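## Task

Move the white radish and the tomato out of the pan so that both sit completely inside the bag, between its two layers. At the end, every other item, including the white ball, must still be in the pan. The loaded part of the bag must rest on the table. No more than one corner of the bag may lie on an arm's base. No part of the bag may be inside the pan, and none may stick out past the table edge by more than about a finger's width.

## Robot and tools

ROBOT AND FRAMES
There are two arms, left_arm and right_arm. Each has six joints, always listed waist, shoulder, elbow, wrist pitch, wrist yaw, wrist roll, plus a two-finger gripper. Stated joint ranges in rad: waist -2.618 to 3.054, shoulder 0.000 to 3.142, elbow 0.000 to 3.142, wrist pitch -1.571 to 1.571, wrist yaw -1.571 to 1.571, wrist roll -2.094 to 2.094. A real end may differ by up to 0.059 rad either way.
Scene frame: origin at table-top height, midway between the nominal bases; +x points out over the table, +y toward left_arm, +z up. The arm names do not match image sides. Calibrated bases: left_arm (-0.019, +0.343, +0.033) m, quat_wxyz (+1.000, 0, 0, -0.008); right_arm (-0.046, -0.254, +0.023) m, quat_wxyz (+1.000, 0, 0, +0.016). Hand poses, velocities and wrist-camera poses are reported in each arm's own base frame; fixed cameras and the table use the scene frame. Printed hand positions can be off by a few cm, more at long reach. The gripper's fingers point along its +z and close along its y; the reported point lies between the pads, about 1 cm short of the tips.

THE 14-NUMBER ROW (used by execute_actions and move)
One list covering both arms: left waist, shoulder, elbow, wrist pitch, wrist yaw, wrist roll, left opening, then the same seven for right_arm. All values in [-1, 1]. The six joint values per arm are offsets, not poses, measured from the Joint targets in force when the action (or move) begins. Scale: 1.0 equals 2.224 rad for waist, shoulder, elbow and 8.485 rad for the three wrist joints. The opening is absolute: +1 fully open, -1 closed. Send 0 on an arm's joints to leave its targets unchanged; resend the current opening to leave a gripper as is, since 0 is itself a half-open command.

TOOLS
execute_actions(actions, cameras): actions is a list of actions; each action is a list of up to 15 rows, one per 1/30 s step; a short action repeats its last row to fill 15 steps. Every row in an action counts from the targets at that action's start, not from the previous row; a later action counts from the new targets, so repeating an offset adds up. If any joint would be sent outward more than 0.059 rad past its range, that action is refused for both arms; a malformed action, or a bad first action, rejects the whole call. An empty actions list returns the full state and all images. cameras: list of names, ["all"], or []; an unknown name invalidates the call.
move(target, speed, blend, opening_speed, grip_force, blocking, cameras): target is one row or up to 15 rows, all offsets from the same starting Joint targets. Joints travel together along paths, so grippers trace curves; no collision avoidance. speed: rad/s for the joint with farthest to go, 0.01 to 12.57, default 0.5, one value or one per target. blend: rad, how closely intermediate targets are passed; 0 stops at each. opening_speed: per second on the -1..1 scale, at least 0.2. grip_force: N per finger pad, 10 to 50, one value or one per arm, persists for the scene; lower values close slowly. blocking=false returns after about 0.5 s while the motion continues. Whole path budget is 10 s. The result adds a move: line such as done, off_target, moving, held or fault, and limits=held if steps were withheld.
wait(seconds 0 to 10, cameras): lets time pass holding the last command; a running move continues.
stop(cameras): brakes a running move; fast motion needs room to stop.
zoom_image(camera, region): region [x0, y0, x1, y1] in pixels of that camera's latest image, at most 504 by 504; only cameras in the newest images.
finished_scene(scene): give the current scene number; ends the scene irreversibly, and later calls run in the next scene.

CAMERAS
cam_head_left, cam_head_right, cam_high, cam_low, cam_left_wrist, cam_right_wrist, each 896x504. Approximate intrinsics are given per camera (pinhole with radial distortion).

RESULT LINES
end_effector_position (m) and end_effector_quat_wxyz in the arm's base frame. Joint positions: rad per joint, then finger gap in m (0.094 fully open). Joint velocities likewise; "within noise" means at rest. Joint targets: the reference for your next offsets. Tool commands: current gripper commands. grip_measured: finger opening on the command scale, reading slightly wide when empty and a little narrow on a squeezed hard part. Joint torques: N m, positive toward larger angle, offset and noisy; joints 1 to 3 wrap at ±28. "joint sent to its limit" means a joint reached its real end. "joint command not followed" means the clearance check changed targets. MOTOR HOT appears near 75 °C; at 90 °C an OVER-TEMPERATURE FAULT folds that arm and it stays idle.

MOTION LIMITS
Per step a target may lead its measured angle by at most 0.339 rad (first three joints) or 2.2 rad (wrists); a target putting the gripper over 200 mm from its measured spot is scaled back. Large offsets may therefore need several actions. Friction and load can leave joints short. The scene keeps running while you think.

AVOID
Dropping items, releasing moving items, anything leaving the table, slams, hard pushes on fixed or heavy things, contact between the arms, and closing one gripper on the other's fingers. Close slowly on soft items; to release, command an opening well above grip_measured. To end a push, command targets back past the measured angles. Don't hold loads stretched out or push against unreachable poses for long: motors heat. Occasionally a loose object may get nudged by an outside push.

Each tool is called after "Emit:" as name([rows], argument=value, ...), one row to a line, values as JSON.

## Session

Emit:
execute_actions(actions=[])

Scene clock: 0.00 s.
left_arm: end_effector_position=(+0.3974, +0.0047, +0.0922) grip_measured=+1.000 end_effector_quat_wxyz=(+0.578, -0.041, +0.815, -0.009) | right_arm: end_effector_position=(+0.3882, -0.0036, +0.0938) grip_measured=+1.000 end_effector_quat_wxyz=(+0.584, +0.004, +0.812, -0.010)
Joint positions: left_arm=[-0.004 1.548 0.371 0.839 -0.036 -0.079 0.094] | right_arm=[0 1.515 0.33 0.862 0.022 -0.005 0.094]
Joint velocities: within noise
Joint torques (N m): no reading
Heat: left arm: 25 °C; right arm: 28 °C.
Joint targets: left_arm=[-0.004 1.545 0.375 0.833 -0.036 -0.079] | right_arm=[0.000 1.507 0.340 0.875 0.022 -0.005]
Tool commands: left_gripper/opening=+1.0 right_gripper/opening=+1.0

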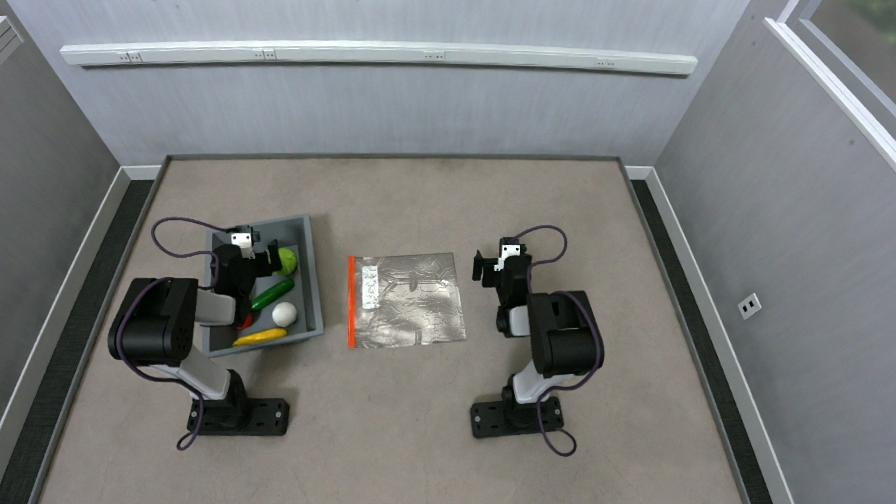

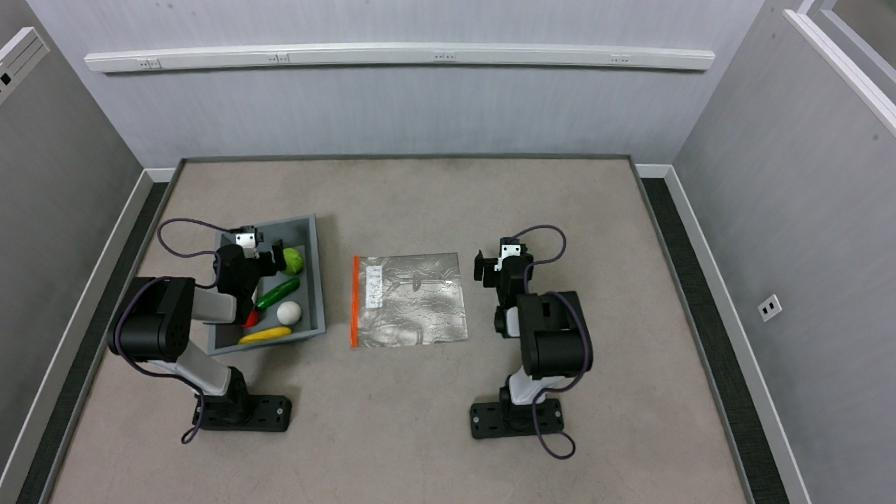

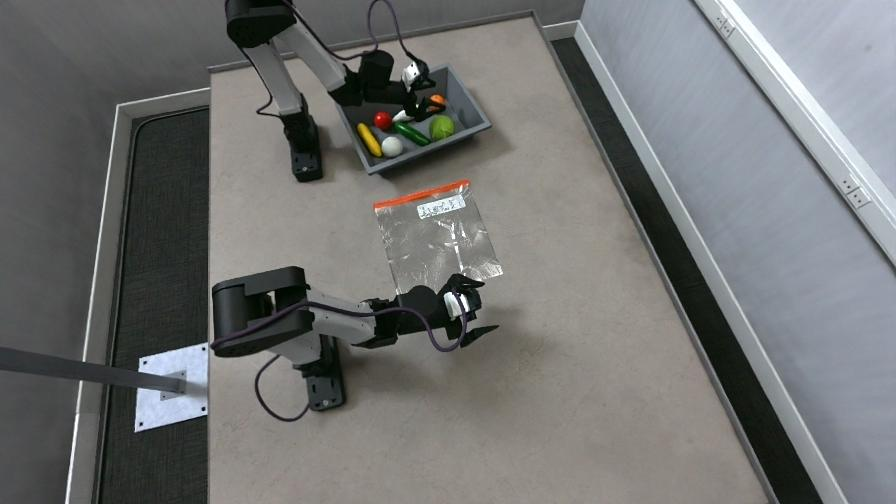

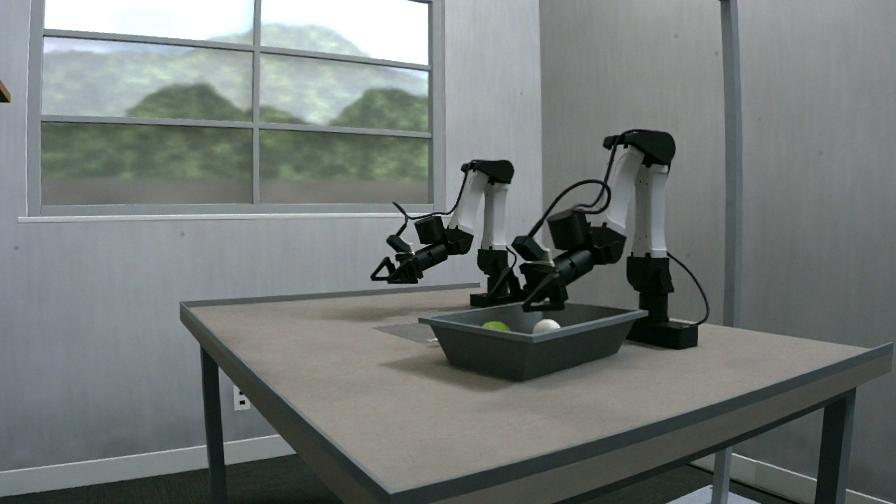

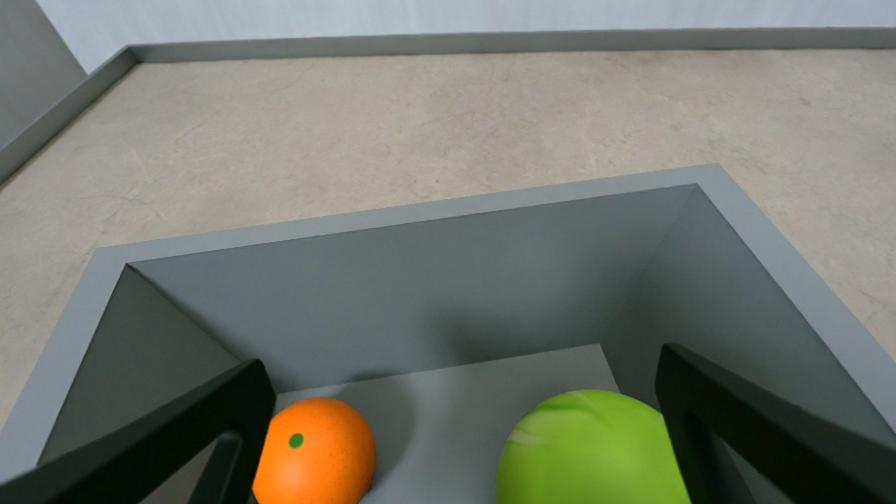

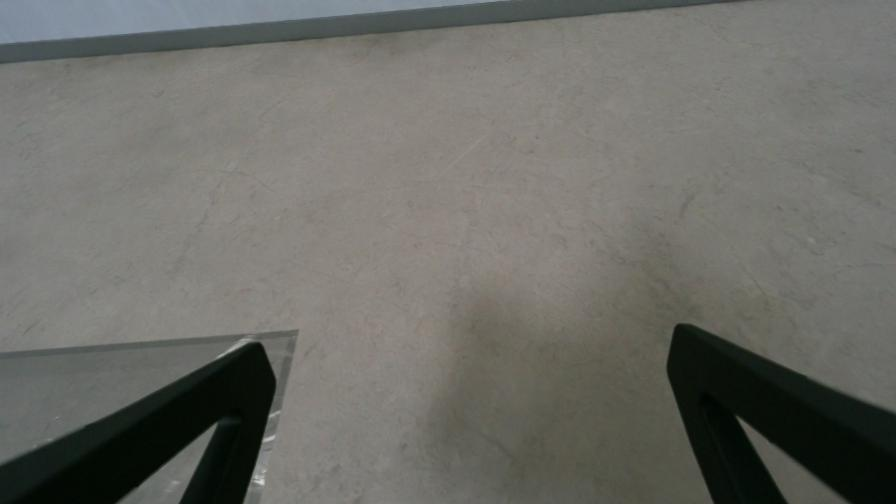

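Emit:
zoom_image(camera="cam_high", region=[340, 160, 540, 300])

Emit:
zoom_image(camera="cam_high", region=[320, 50, 500, 180])

Emit:
zoom_image(camera="cam_head_right", region=[200, 200, 500, 360])

Scaled by 2.520 from the camera's 896x504 image, which has a finer 1280x720 frame.

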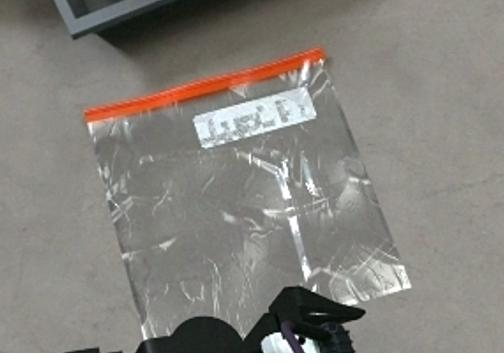

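Scaled by 2.800 from the camera's 896x504 image, which has a finer 1280x720 frame.

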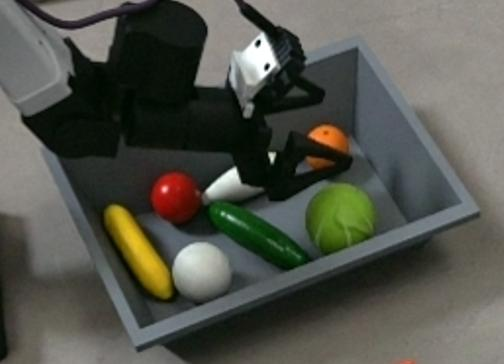

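Scaled by 1.680 from the camera's 896x504 image, which has a finer 1280x720 frame.

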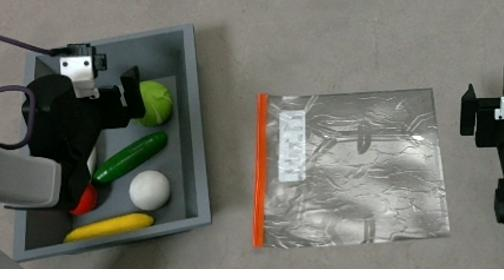

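Emit:
move(target=[-0.268,-0.245,0.281,-0.216,0.0042,0.0093,1,-0.225,-0.228,0.297,-0.221,-0.0026,0.0006,1], speed=1.5, cameras=["all"])

Scene clock: 4.50 s.
left_arm: end_effector_position=(+0.2143, -0.1417, +0.1807) grip_measured=+1.000 end_effector_quat_wxyz=(+0.267, +0.273, +0.921, -0.076) | right_arm: end_effector_position=(+0.2218, -0.1211, +0.1745) grip_measured=+1.000 end_effector_quat_wxyz=(+0.255, +0.235, +0.936, -0.070)
Joint positions: left_arm=[-0.594 1.004 0.98 -0.984 -0.014 -0.013 0.094] | right_arm=[-0.493 1.01 0.973 -1 0.01 -0.005 0.094]
Joint torques (N m): left_arm=[-0.32 -2.3 9.81 1.49 0.12 0.07] | right_arm=[-0.62 -2.89 9.4 1.24 -0.11 0.1]
Heat: left arm: 27 °C; right arm: 28 °C.
Joint targets: left_arm=[-0.600 1.000 1.000 -1.000 -0.001 0.000] | right_arm=[-0.500 1.000 1.001 -1.000 0.000 0.000]
move: done

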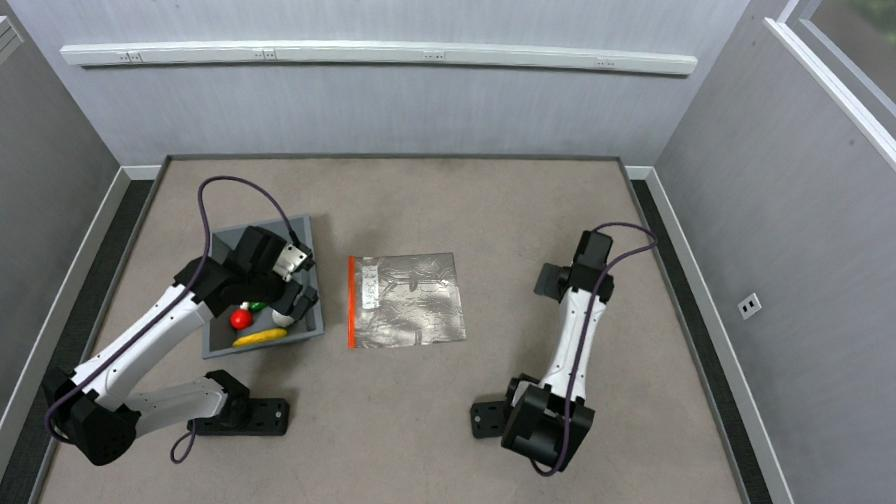

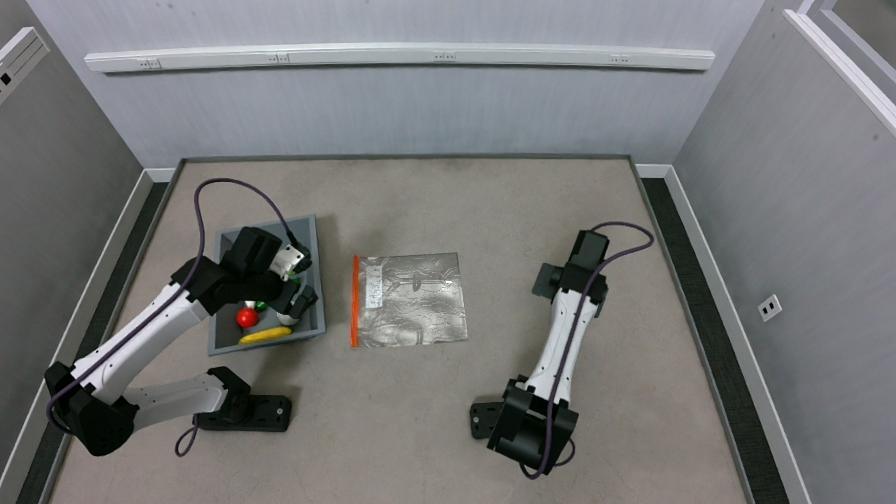

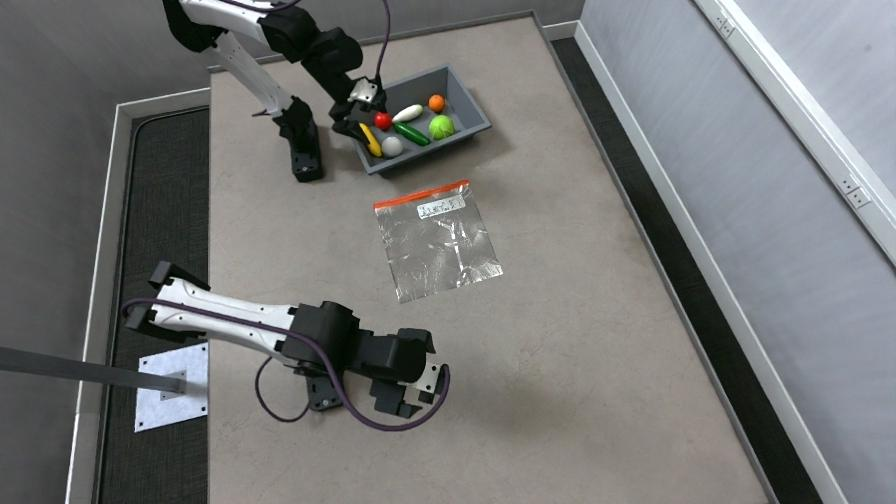

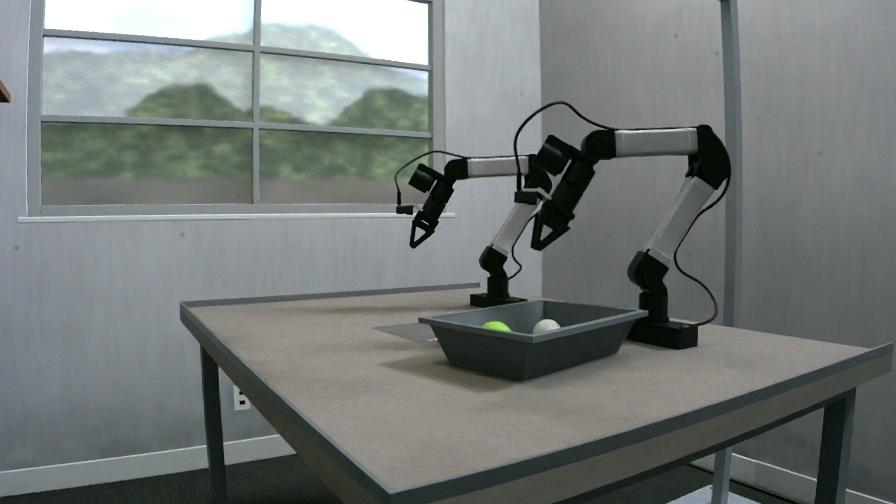

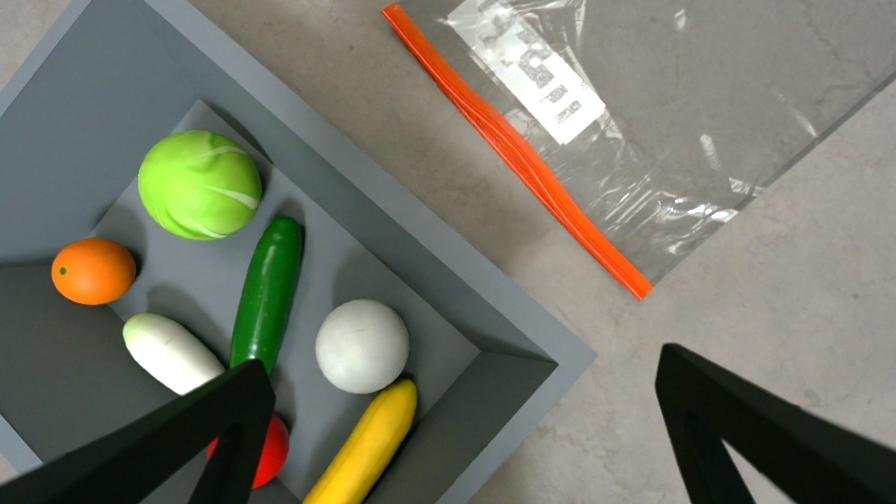

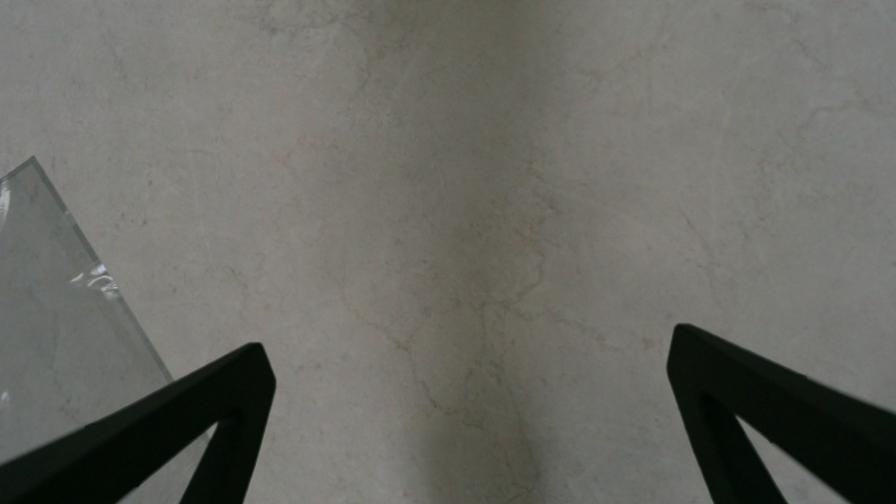

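Emit:
zoom_image(camera="cam_left_wrist", region=[380, 0, 740, 310])

Emit:
zoom_image(camera="cam_left_wrist", region=[560, 200, 690, 310])

Scaled by 1.400 from the camera's 896x504 image, which has a finer 1280x720 frame.

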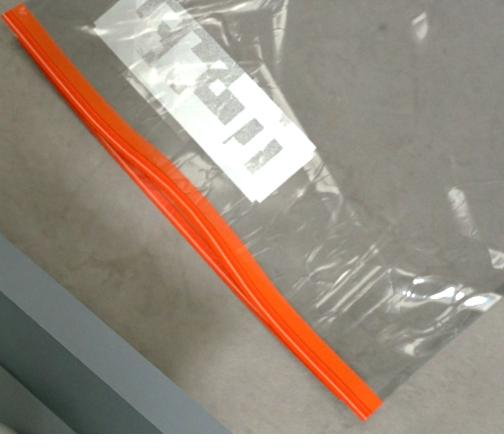

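Scaled by 3.877 from the camera's 896x504 image, which has a finer 1280x720 frame.

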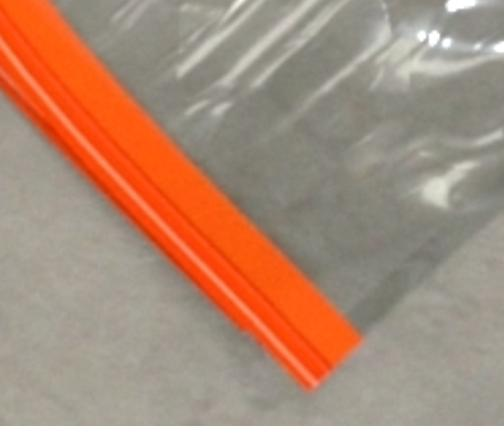

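Emit:
move(target=[0.225,0.135,0.18,-0.059,0,0,1,0.5427,0.5324,0.288,0.039,-0.0458,-0.0935,1], speed=1.2, cameras=["all"])

Scene clock: 9.27 s.
left_arm: end_effector_position=(+0.2269, -0.0222, +0.2045) grip_measured=+1.000 end_effector_quat_wxyz=(+0.086, +0.047, +0.995, +0.001) | right_arm: end_effector_position=(+0.3258, +0.3648, +0.0262) grip_measured=+1.000 end_effector_quat_wxyz=(-0.165, +0.681, -0.690, -0.178)
Joint positions: left_arm=[-0.106 1.289 1.379 -1.488 -0.012 -0.012 0.094] | right_arm=[0.711 2.179 1.615 -0.683 -0.376 -0.785 0.094]
Joint torques (N m): left_arm=[0.75 -2.71 9.01 0.71 0.1 0.07] | right_arm=[-0.28 -10.86 8.81 0.97 -0.39 -0.05]
Heat: left arm: 27 °C; right arm: 28 °C.
Joint targets: left_arm=[-0.100 1.300 1.401 -1.501 -0.001 0.000] | right_arm=[0.707 2.184 1.642 -0.669 -0.389 -0.793]
move: done

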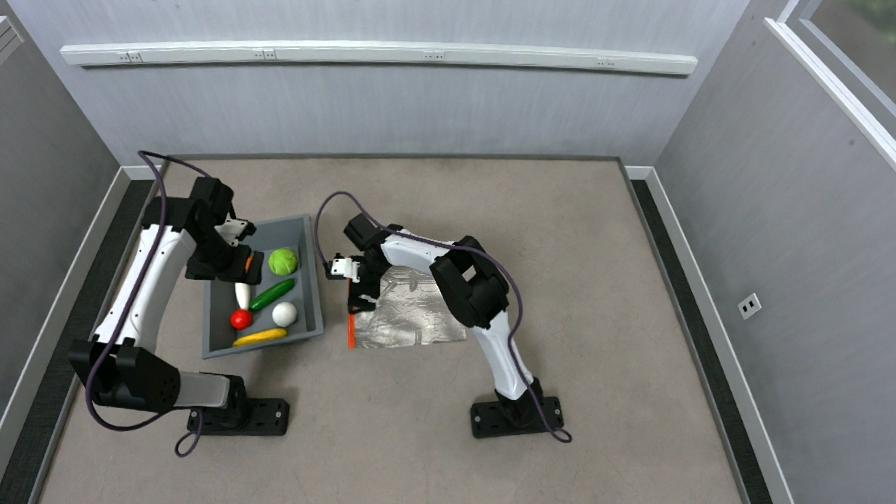

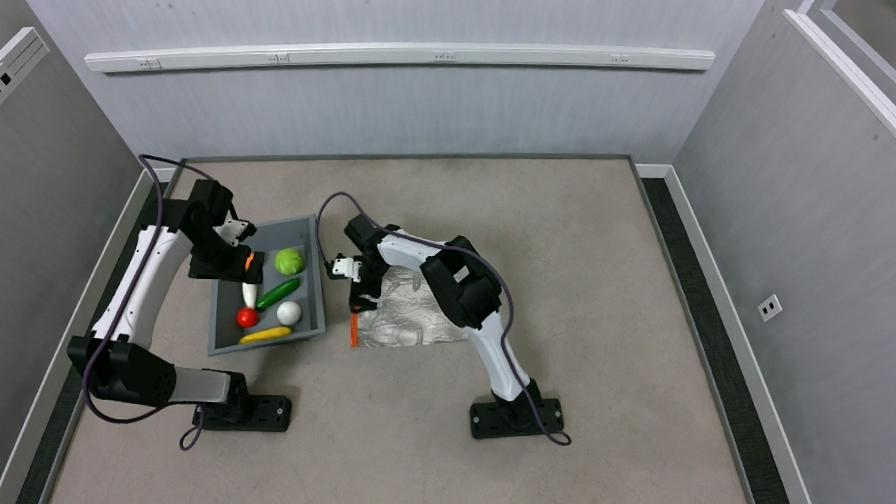

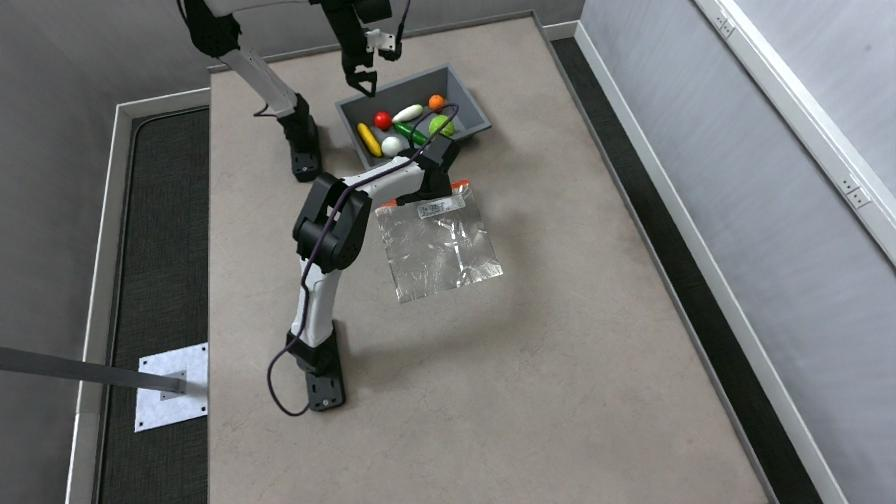

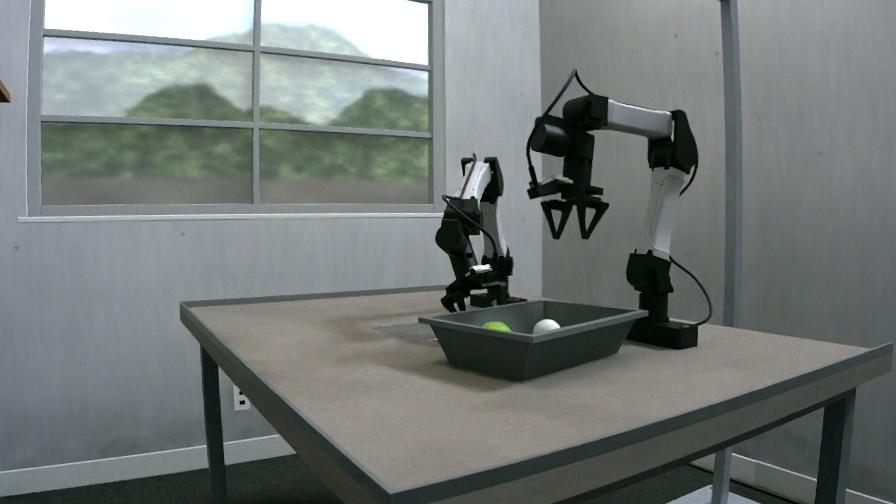

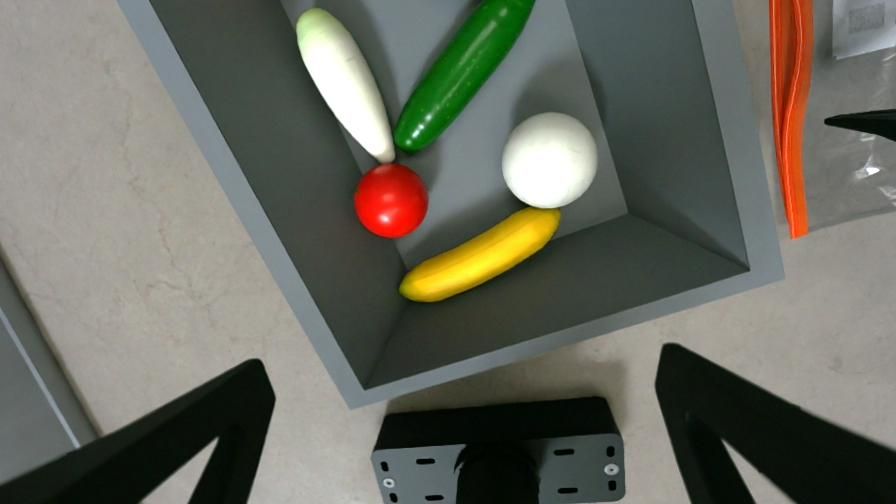

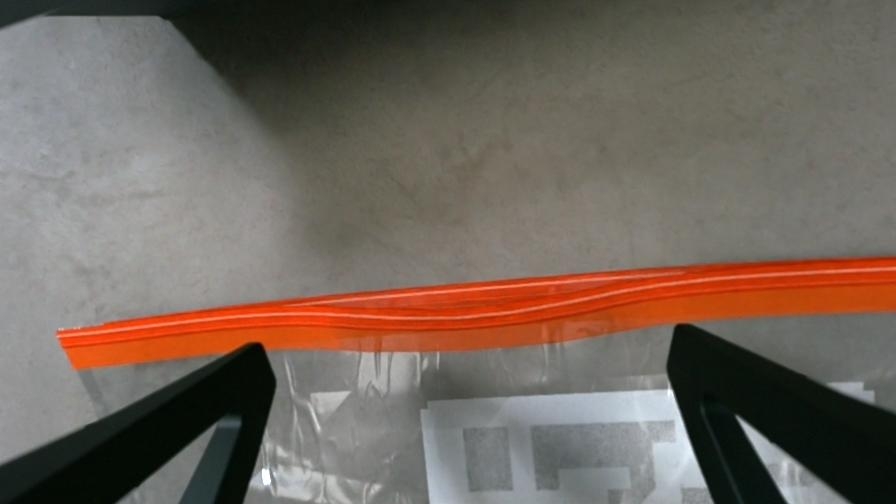

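Emit:
move(target=[0,0,0,0,0,0,1,0.0033,0.0429,0.0326,0.0027,0,0,1], speed=0.6, cameras=["cam_right_wrist","cam_low"])

Scene clock: 12.97 s.
left_arm: end_effector_position=(+0.2268, -0.0222, +0.2045) grip_measured=+1.000 end_effector_quat_wxyz=(+0.086, +0.047, +0.995, +0.001) | right_arm: end_effector_position=(+0.3397, +0.3770, +0.0092) grip_measured=+1.000 end_effector_quat_wxyz=(-0.168, +0.682, -0.689, -0.179)
Joint positions: left_arm=[-0.106 1.289 1.379 -1.488 -0.012 -0.012 0.094] | right_arm=[0.711 2.266 1.686 -0.66 -0.377 -0.786 0.094]
Joint torques (N m): left_arm=[0.69 -2.7 9.06 0.68 0.1 0.06] | right_arm=[0.4 -10.63 8.9 0.98 -0.35 -0.04]
Heat: left arm: 28 °C; right arm: 30 °C.
Joint targets: left_arm=[-0.100 1.300 1.401 -1.501 -0.001 0.000] | right_arm=[0.715 2.279 1.714 -0.646 -0.388 -0.793]
move: done
Images, in order (width x height): cam_low 896x504, cam_right_wrist 896x504.

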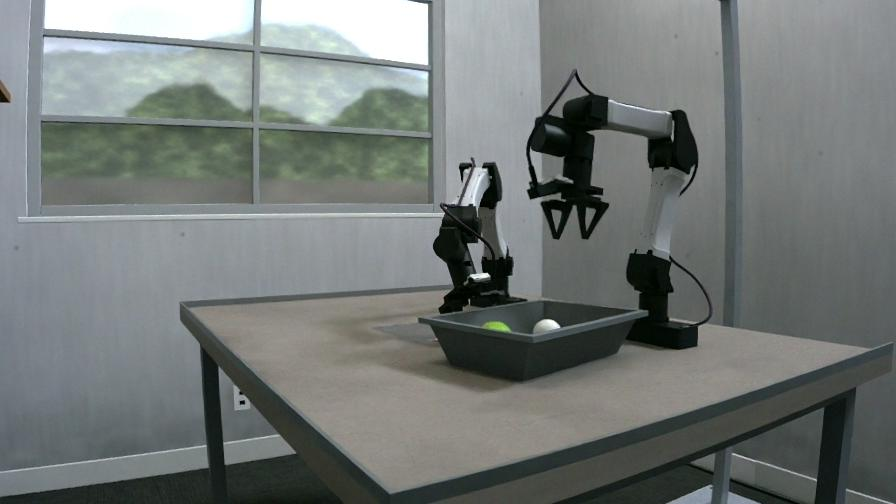

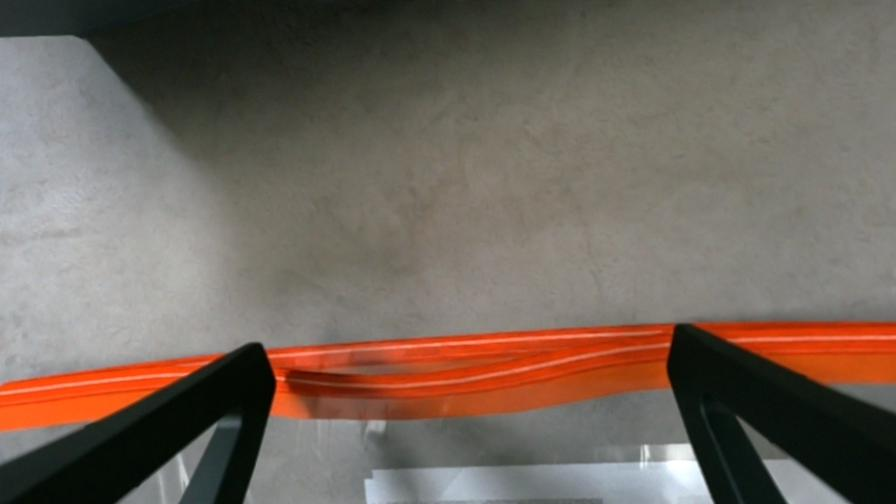

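Emit:
move(target=[0,0,0,0,0,0,1,-0.0022,-0.0143,-0.0473,0.0086,0,0,1], speed=0.4, cameras=["cam_right_wrist"])

Scene clock: 15.03 s.
left_arm: end_effector_position=(+0.2268, -0.0222, +0.2045) grip_measured=+1.000 end_effector_quat_wxyz=(+0.086, +0.047, +0.995, +0.001) | right_arm: end_effector_position=(+0.3370, +0.3763, -0.0038) grip_measured=+1.000 end_effector_quat_wxyz=(-0.177, +0.683, -0.685, -0.182)
Joint positions: left_arm=[-0.106 1.289 1.379 -1.488 -0.012 -0.012 0.094] | right_arm=[0.711 2.265 1.622 -0.581 -0.385 -0.789 0.094]
Joint torques (N m): left_arm=[0.73 -2.74 9.03 0.67 0.11 0.06] | right_arm=[-0.06 -13.27 4.92 0.95 -0.29 0]
Heat: left arm: 28 °C; right arm: 31 °C.
Joint targets: left_arm=[-0.100 1.300 1.401 -1.501 -0.001 0.000] | right_arm=[0.710 2.247 1.609 -0.573 -0.389 -0.793]
move: done
Images, in order (width x height): cam_right_wrist 896x504.

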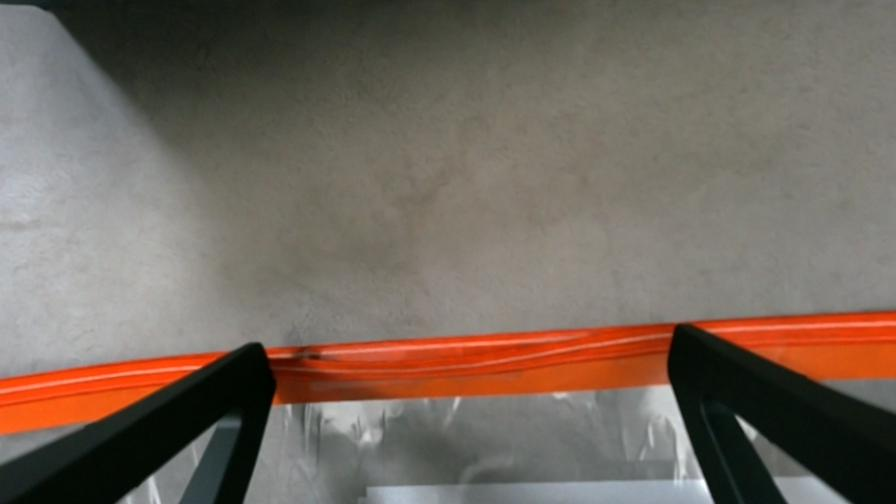

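Emit:
zoom_image(camera="cam_right_wrist", region=[200, 280, 720, 504])

Emit:
zoom_image(camera="cam_right_wrist", region=[230, 300, 480, 440])

Region (200, 280, 720, 504) is 520x224 pixels. A region can be at most 504 by 504 pixels.

Scaled by 2.016 from the camera's 896x504 image, which has a finer 1280x720 frame.

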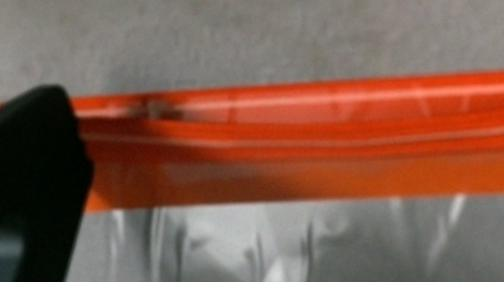

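Emit:
move(target=[0,0,0,0,0,0,1,0,0,0,0,0,0,-0.1], opening_speed=0.8, cameras=["cam_right_wrist"])

Emit:
zoom_image(camera="cam_right_wrist", region=[220, 280, 680, 440])

Scene clock: 17.37 s.
left_arm: end_effector_position=(+0.2268, -0.0222, +0.2045) grip_measured=+1.000 end_effector_quat_wxyz=(+0.086, +0.047, +0.995, +0.001) | right_arm: end_effector_position=(+0.3382, +0.3773, -0.0039) grip_measured=-0.098 end_effector_quat_wxyz=(-0.181, +0.683, -0.684, -0.181)
Joint positions: left_arm=[-0.106 1.289 1.379 -1.488 -0.012 -0.012 0.094] | right_arm=[0.711 2.265 1.618 -0.568 -0.385 -0.79 0.042]
Joint torques (N m): left_arm=[0.7 -2.71 9.05 0.68 0.11 0.06] | right_arm=[-0.06 -13.27 5.29 0.83 -0.28 0.01]
Heat: left arm: 28 °C; right arm: 33 °C.
Joint targets: left_arm=[-0.100 1.300 1.401 -1.501 -0.001 0.000] | right_arm=[0.710 2.247 1.609 -0.573 -0.389 -0.793]
move: done
Images, in order (width x height): cam_right_wrist 896x504.

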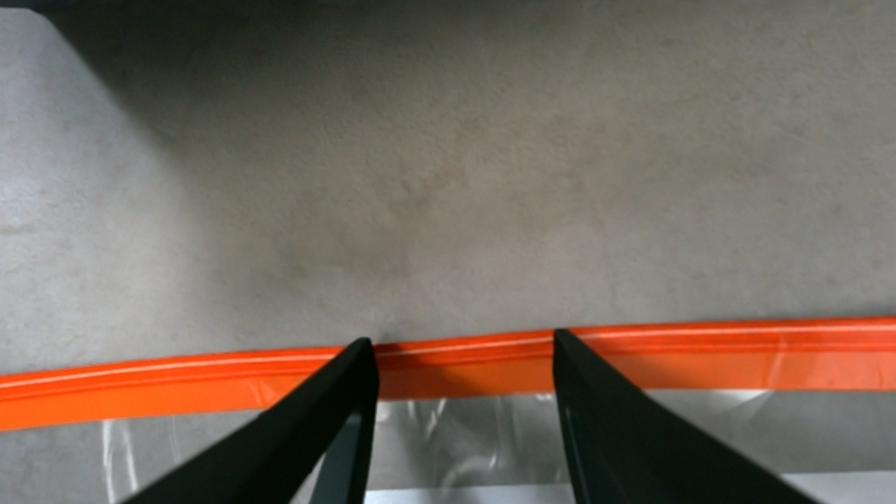

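Scaled by 1.096 from the camera's 896x504 image, which has a finer 1280x720 frame.

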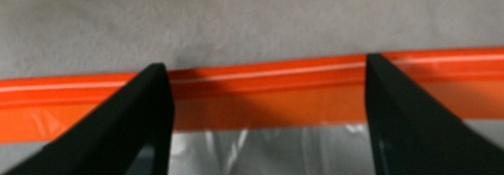

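Emit:
move(target=[0,0,0,0,0,0,1,0,0,0,0,0,0,-1], opening_speed=0.8, grip_force=[50,20], cameras=["cam_right_wrist"])

Emit:
zoom_image(camera="cam_right_wrist", region=[320, 280, 600, 440])

Scene clock: 21.10 s.
left_arm: end_effector_position=(+0.2268, -0.0222, +0.2045) grip_measured=+1.000 end_effector_quat_wxyz=(+0.086, +0.047, +0.995, +0.001) | right_arm: end_effector_position=(+0.3382, +0.3773, -0.0039) grip_measured=-0.990 end_effector_quat_wxyz=(-0.181, +0.683, -0.684, -0.181)
Joint positions: left_arm=[-0.106 1.289 1.379 -1.488 -0.012 -0.012 0.094] | right_arm=[0.711 2.265 1.618 -0.568 -0.385 -0.79 0]
Joint torques (N m): left_arm=[0.7 -2.7 9.01 0.67 0.11 0.07] | right_arm=[-0.03 -13.29 5.29 0.83 -0.28 0.01]
Heat: left arm: 29 °C; right arm: 35 °C.
Joint targets: left_arm=[-0.100 1.300 1.401 -1.501 -0.001 0.000] | right_arm=[0.710 2.247 1.609 -0.573 -0.389 -0.793]
grip_force (N): 50, 20
move: done
Images, in order (width x height): cam_right_wrist 896x504.

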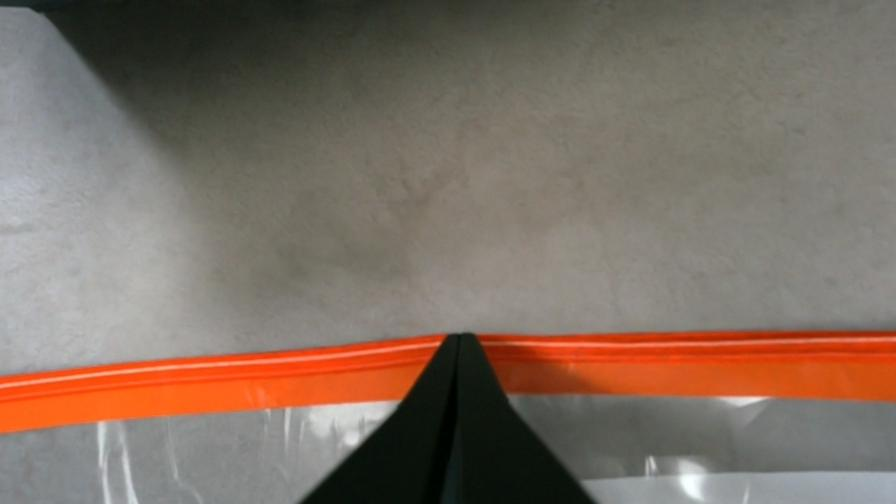

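Scaled by 1.800 from the camera's 896x504 image, which has a finer 1280x720 frame.

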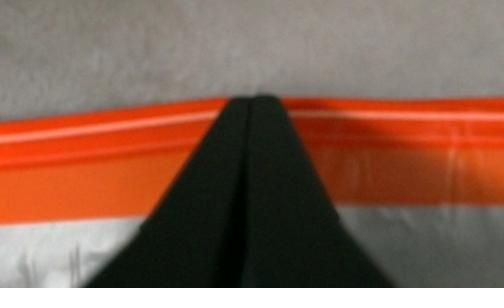

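Emit:
move(target=[0,0,0,0,0,0,1,0,-0.0121,0.0171,-0.0077,0,0,-1], speed=0.3, cameras=["cam_right_wrist","cam_left_wrist"])

Emit:
zoom_image(camera="cam_right_wrist", region=[320, 280, 600, 440])

Scene clock: 22.30 s.
left_arm: end_effector_position=(+0.2268, -0.0222, +0.2045) grip_measured=+1.000 end_effector_quat_wxyz=(+0.086, +0.047, +0.995, +0.001) | right_arm: end_effector_position=(+0.3325, +0.3725, -0.0047) grip_measured=-0.990 end_effector_quat_wxyz=(-0.163, +0.683, -0.688, -0.183)
Joint positions: left_arm=[-0.106 1.289 1.379 -1.488 -0.012 -0.012 0.094] | right_arm=[0.711 2.265 1.627 -0.615 -0.385 -0.79 0]
Joint torques (N m): left_arm=[0.73 -2.69 9.03 0.67 0.1 0.06] | right_arm=[-0.03 -15.6 8.05 0.59 -0.28 0]
Heat: left arm: 29 °C; right arm: 36 °C.
Joint targets: left_arm=[-0.100 1.300 1.401 -1.501 -0.001 0.000] | right_arm=[0.710 2.220 1.647 -0.638 -0.389 -0.793]
grip_force (N): 50, 20
move: off_target (right_arm); right_arm: the shoulder is farthest, 0.045 rad from its target
Images, in order (width x height): cam_left_wrist 896x504, cam_right_wrist 896x504.

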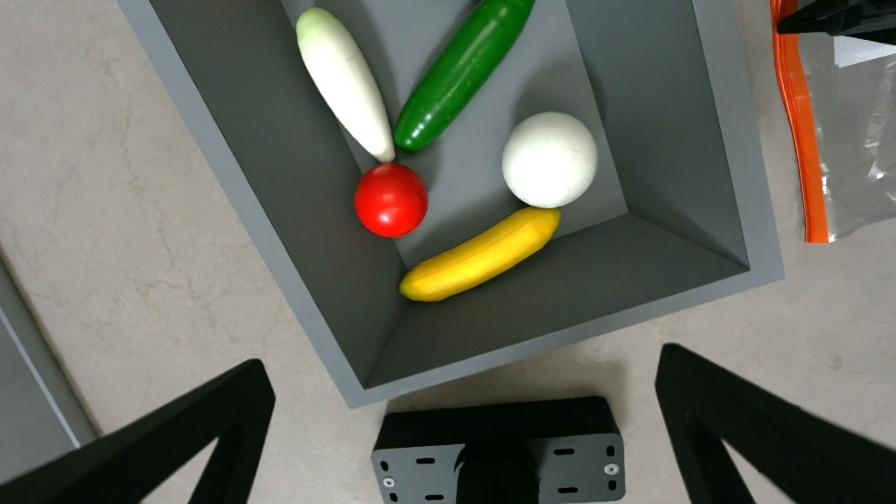

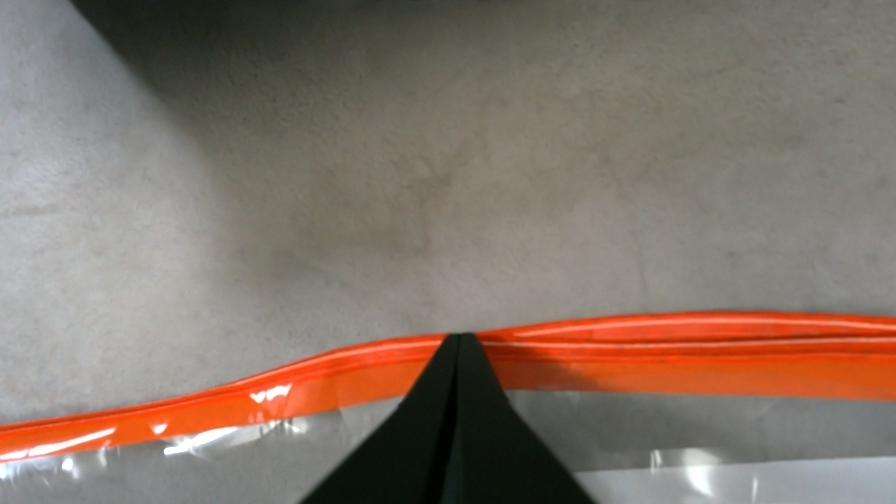

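Scaled by 1.800 from the camera's 896x504 image, which has a finer 1280x720 frame.

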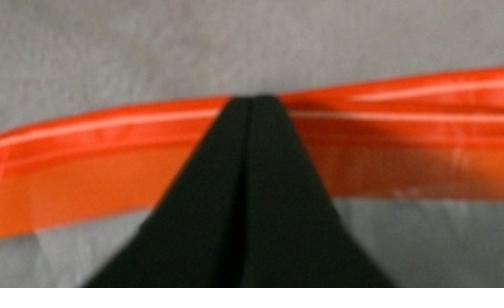

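Emit:
move(target=[0,0,0,0,0,0,1,0,-0.02,0.0256,-0.0115,0,0,-1], speed=0.3, cameras=["cam_right_wrist","cam_left_wrist"])

Emit:
zoom_image(camera="cam_right_wrist", region=[320, 280, 600, 440])

Scene clock: 23.67 s.
left_arm: end_effector_position=(+0.2268, -0.0222, +0.2045) grip_measured=+1.000 end_effector_quat_wxyz=(+0.086, +0.047, +0.995, +0.001) | right_arm: end_effector_position=(+0.3278, +0.3685, +0.0204) grip_measured=-0.990 end_effector_quat_wxyz=(-0.149, +0.682, -0.692, -0.184)
Joint positions: left_arm=[-0.106 1.289 1.379 -1.488 -0.012 -0.012 0.094] | right_arm=[0.711 2.228 1.68 -0.733 -0.385 -0.79 0]
Joint torques (N m): left_arm=[0.72 -2.67 9.07 0.68 0.1 0.06] | right_arm=[-0.06 -16.14 8.55 0.76 -0.29 0]
Heat: left arm: 30 °C; right arm: 37 °C.
Joint targets: left_arm=[-0.100 1.300 1.401 -1.501 -0.001 0.000] | right_arm=[0.710 2.176 1.704 -0.736 -0.389 -0.793]
grip_force (N): 50, 20
move: off_target (right_arm); right_arm: the shoulder is farthest, 0.053 rad from its target
Images, in order (width x height): cam_left_wrist 896x504, cam_right_wrist 896x504.

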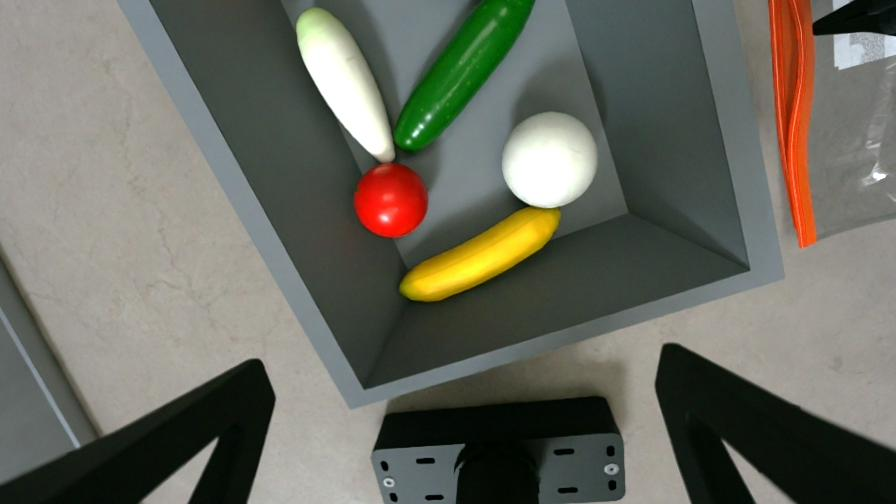

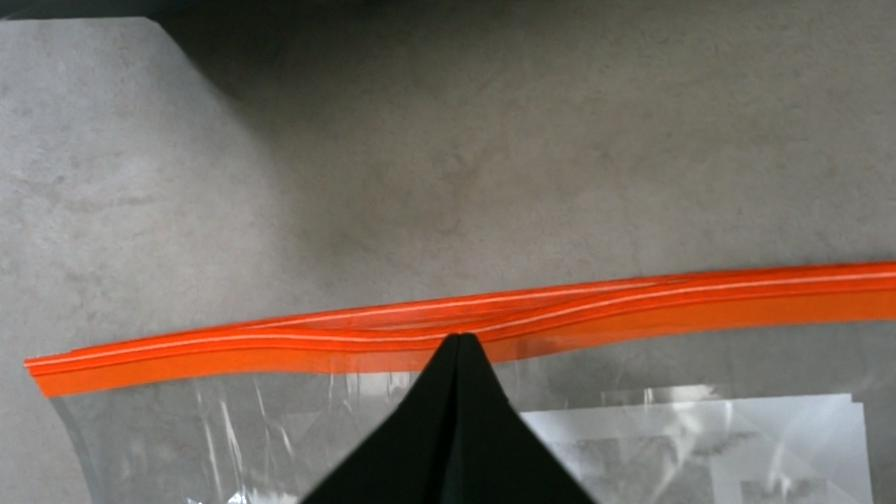

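Scaled by 1.800 from the camera's 896x504 image, which has a finer 1280x720 frame.

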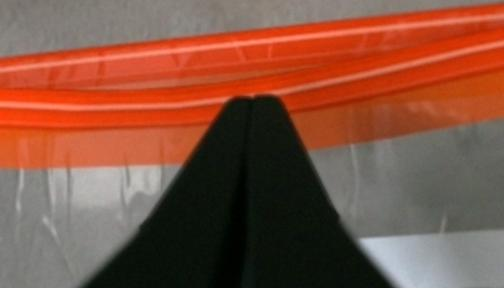

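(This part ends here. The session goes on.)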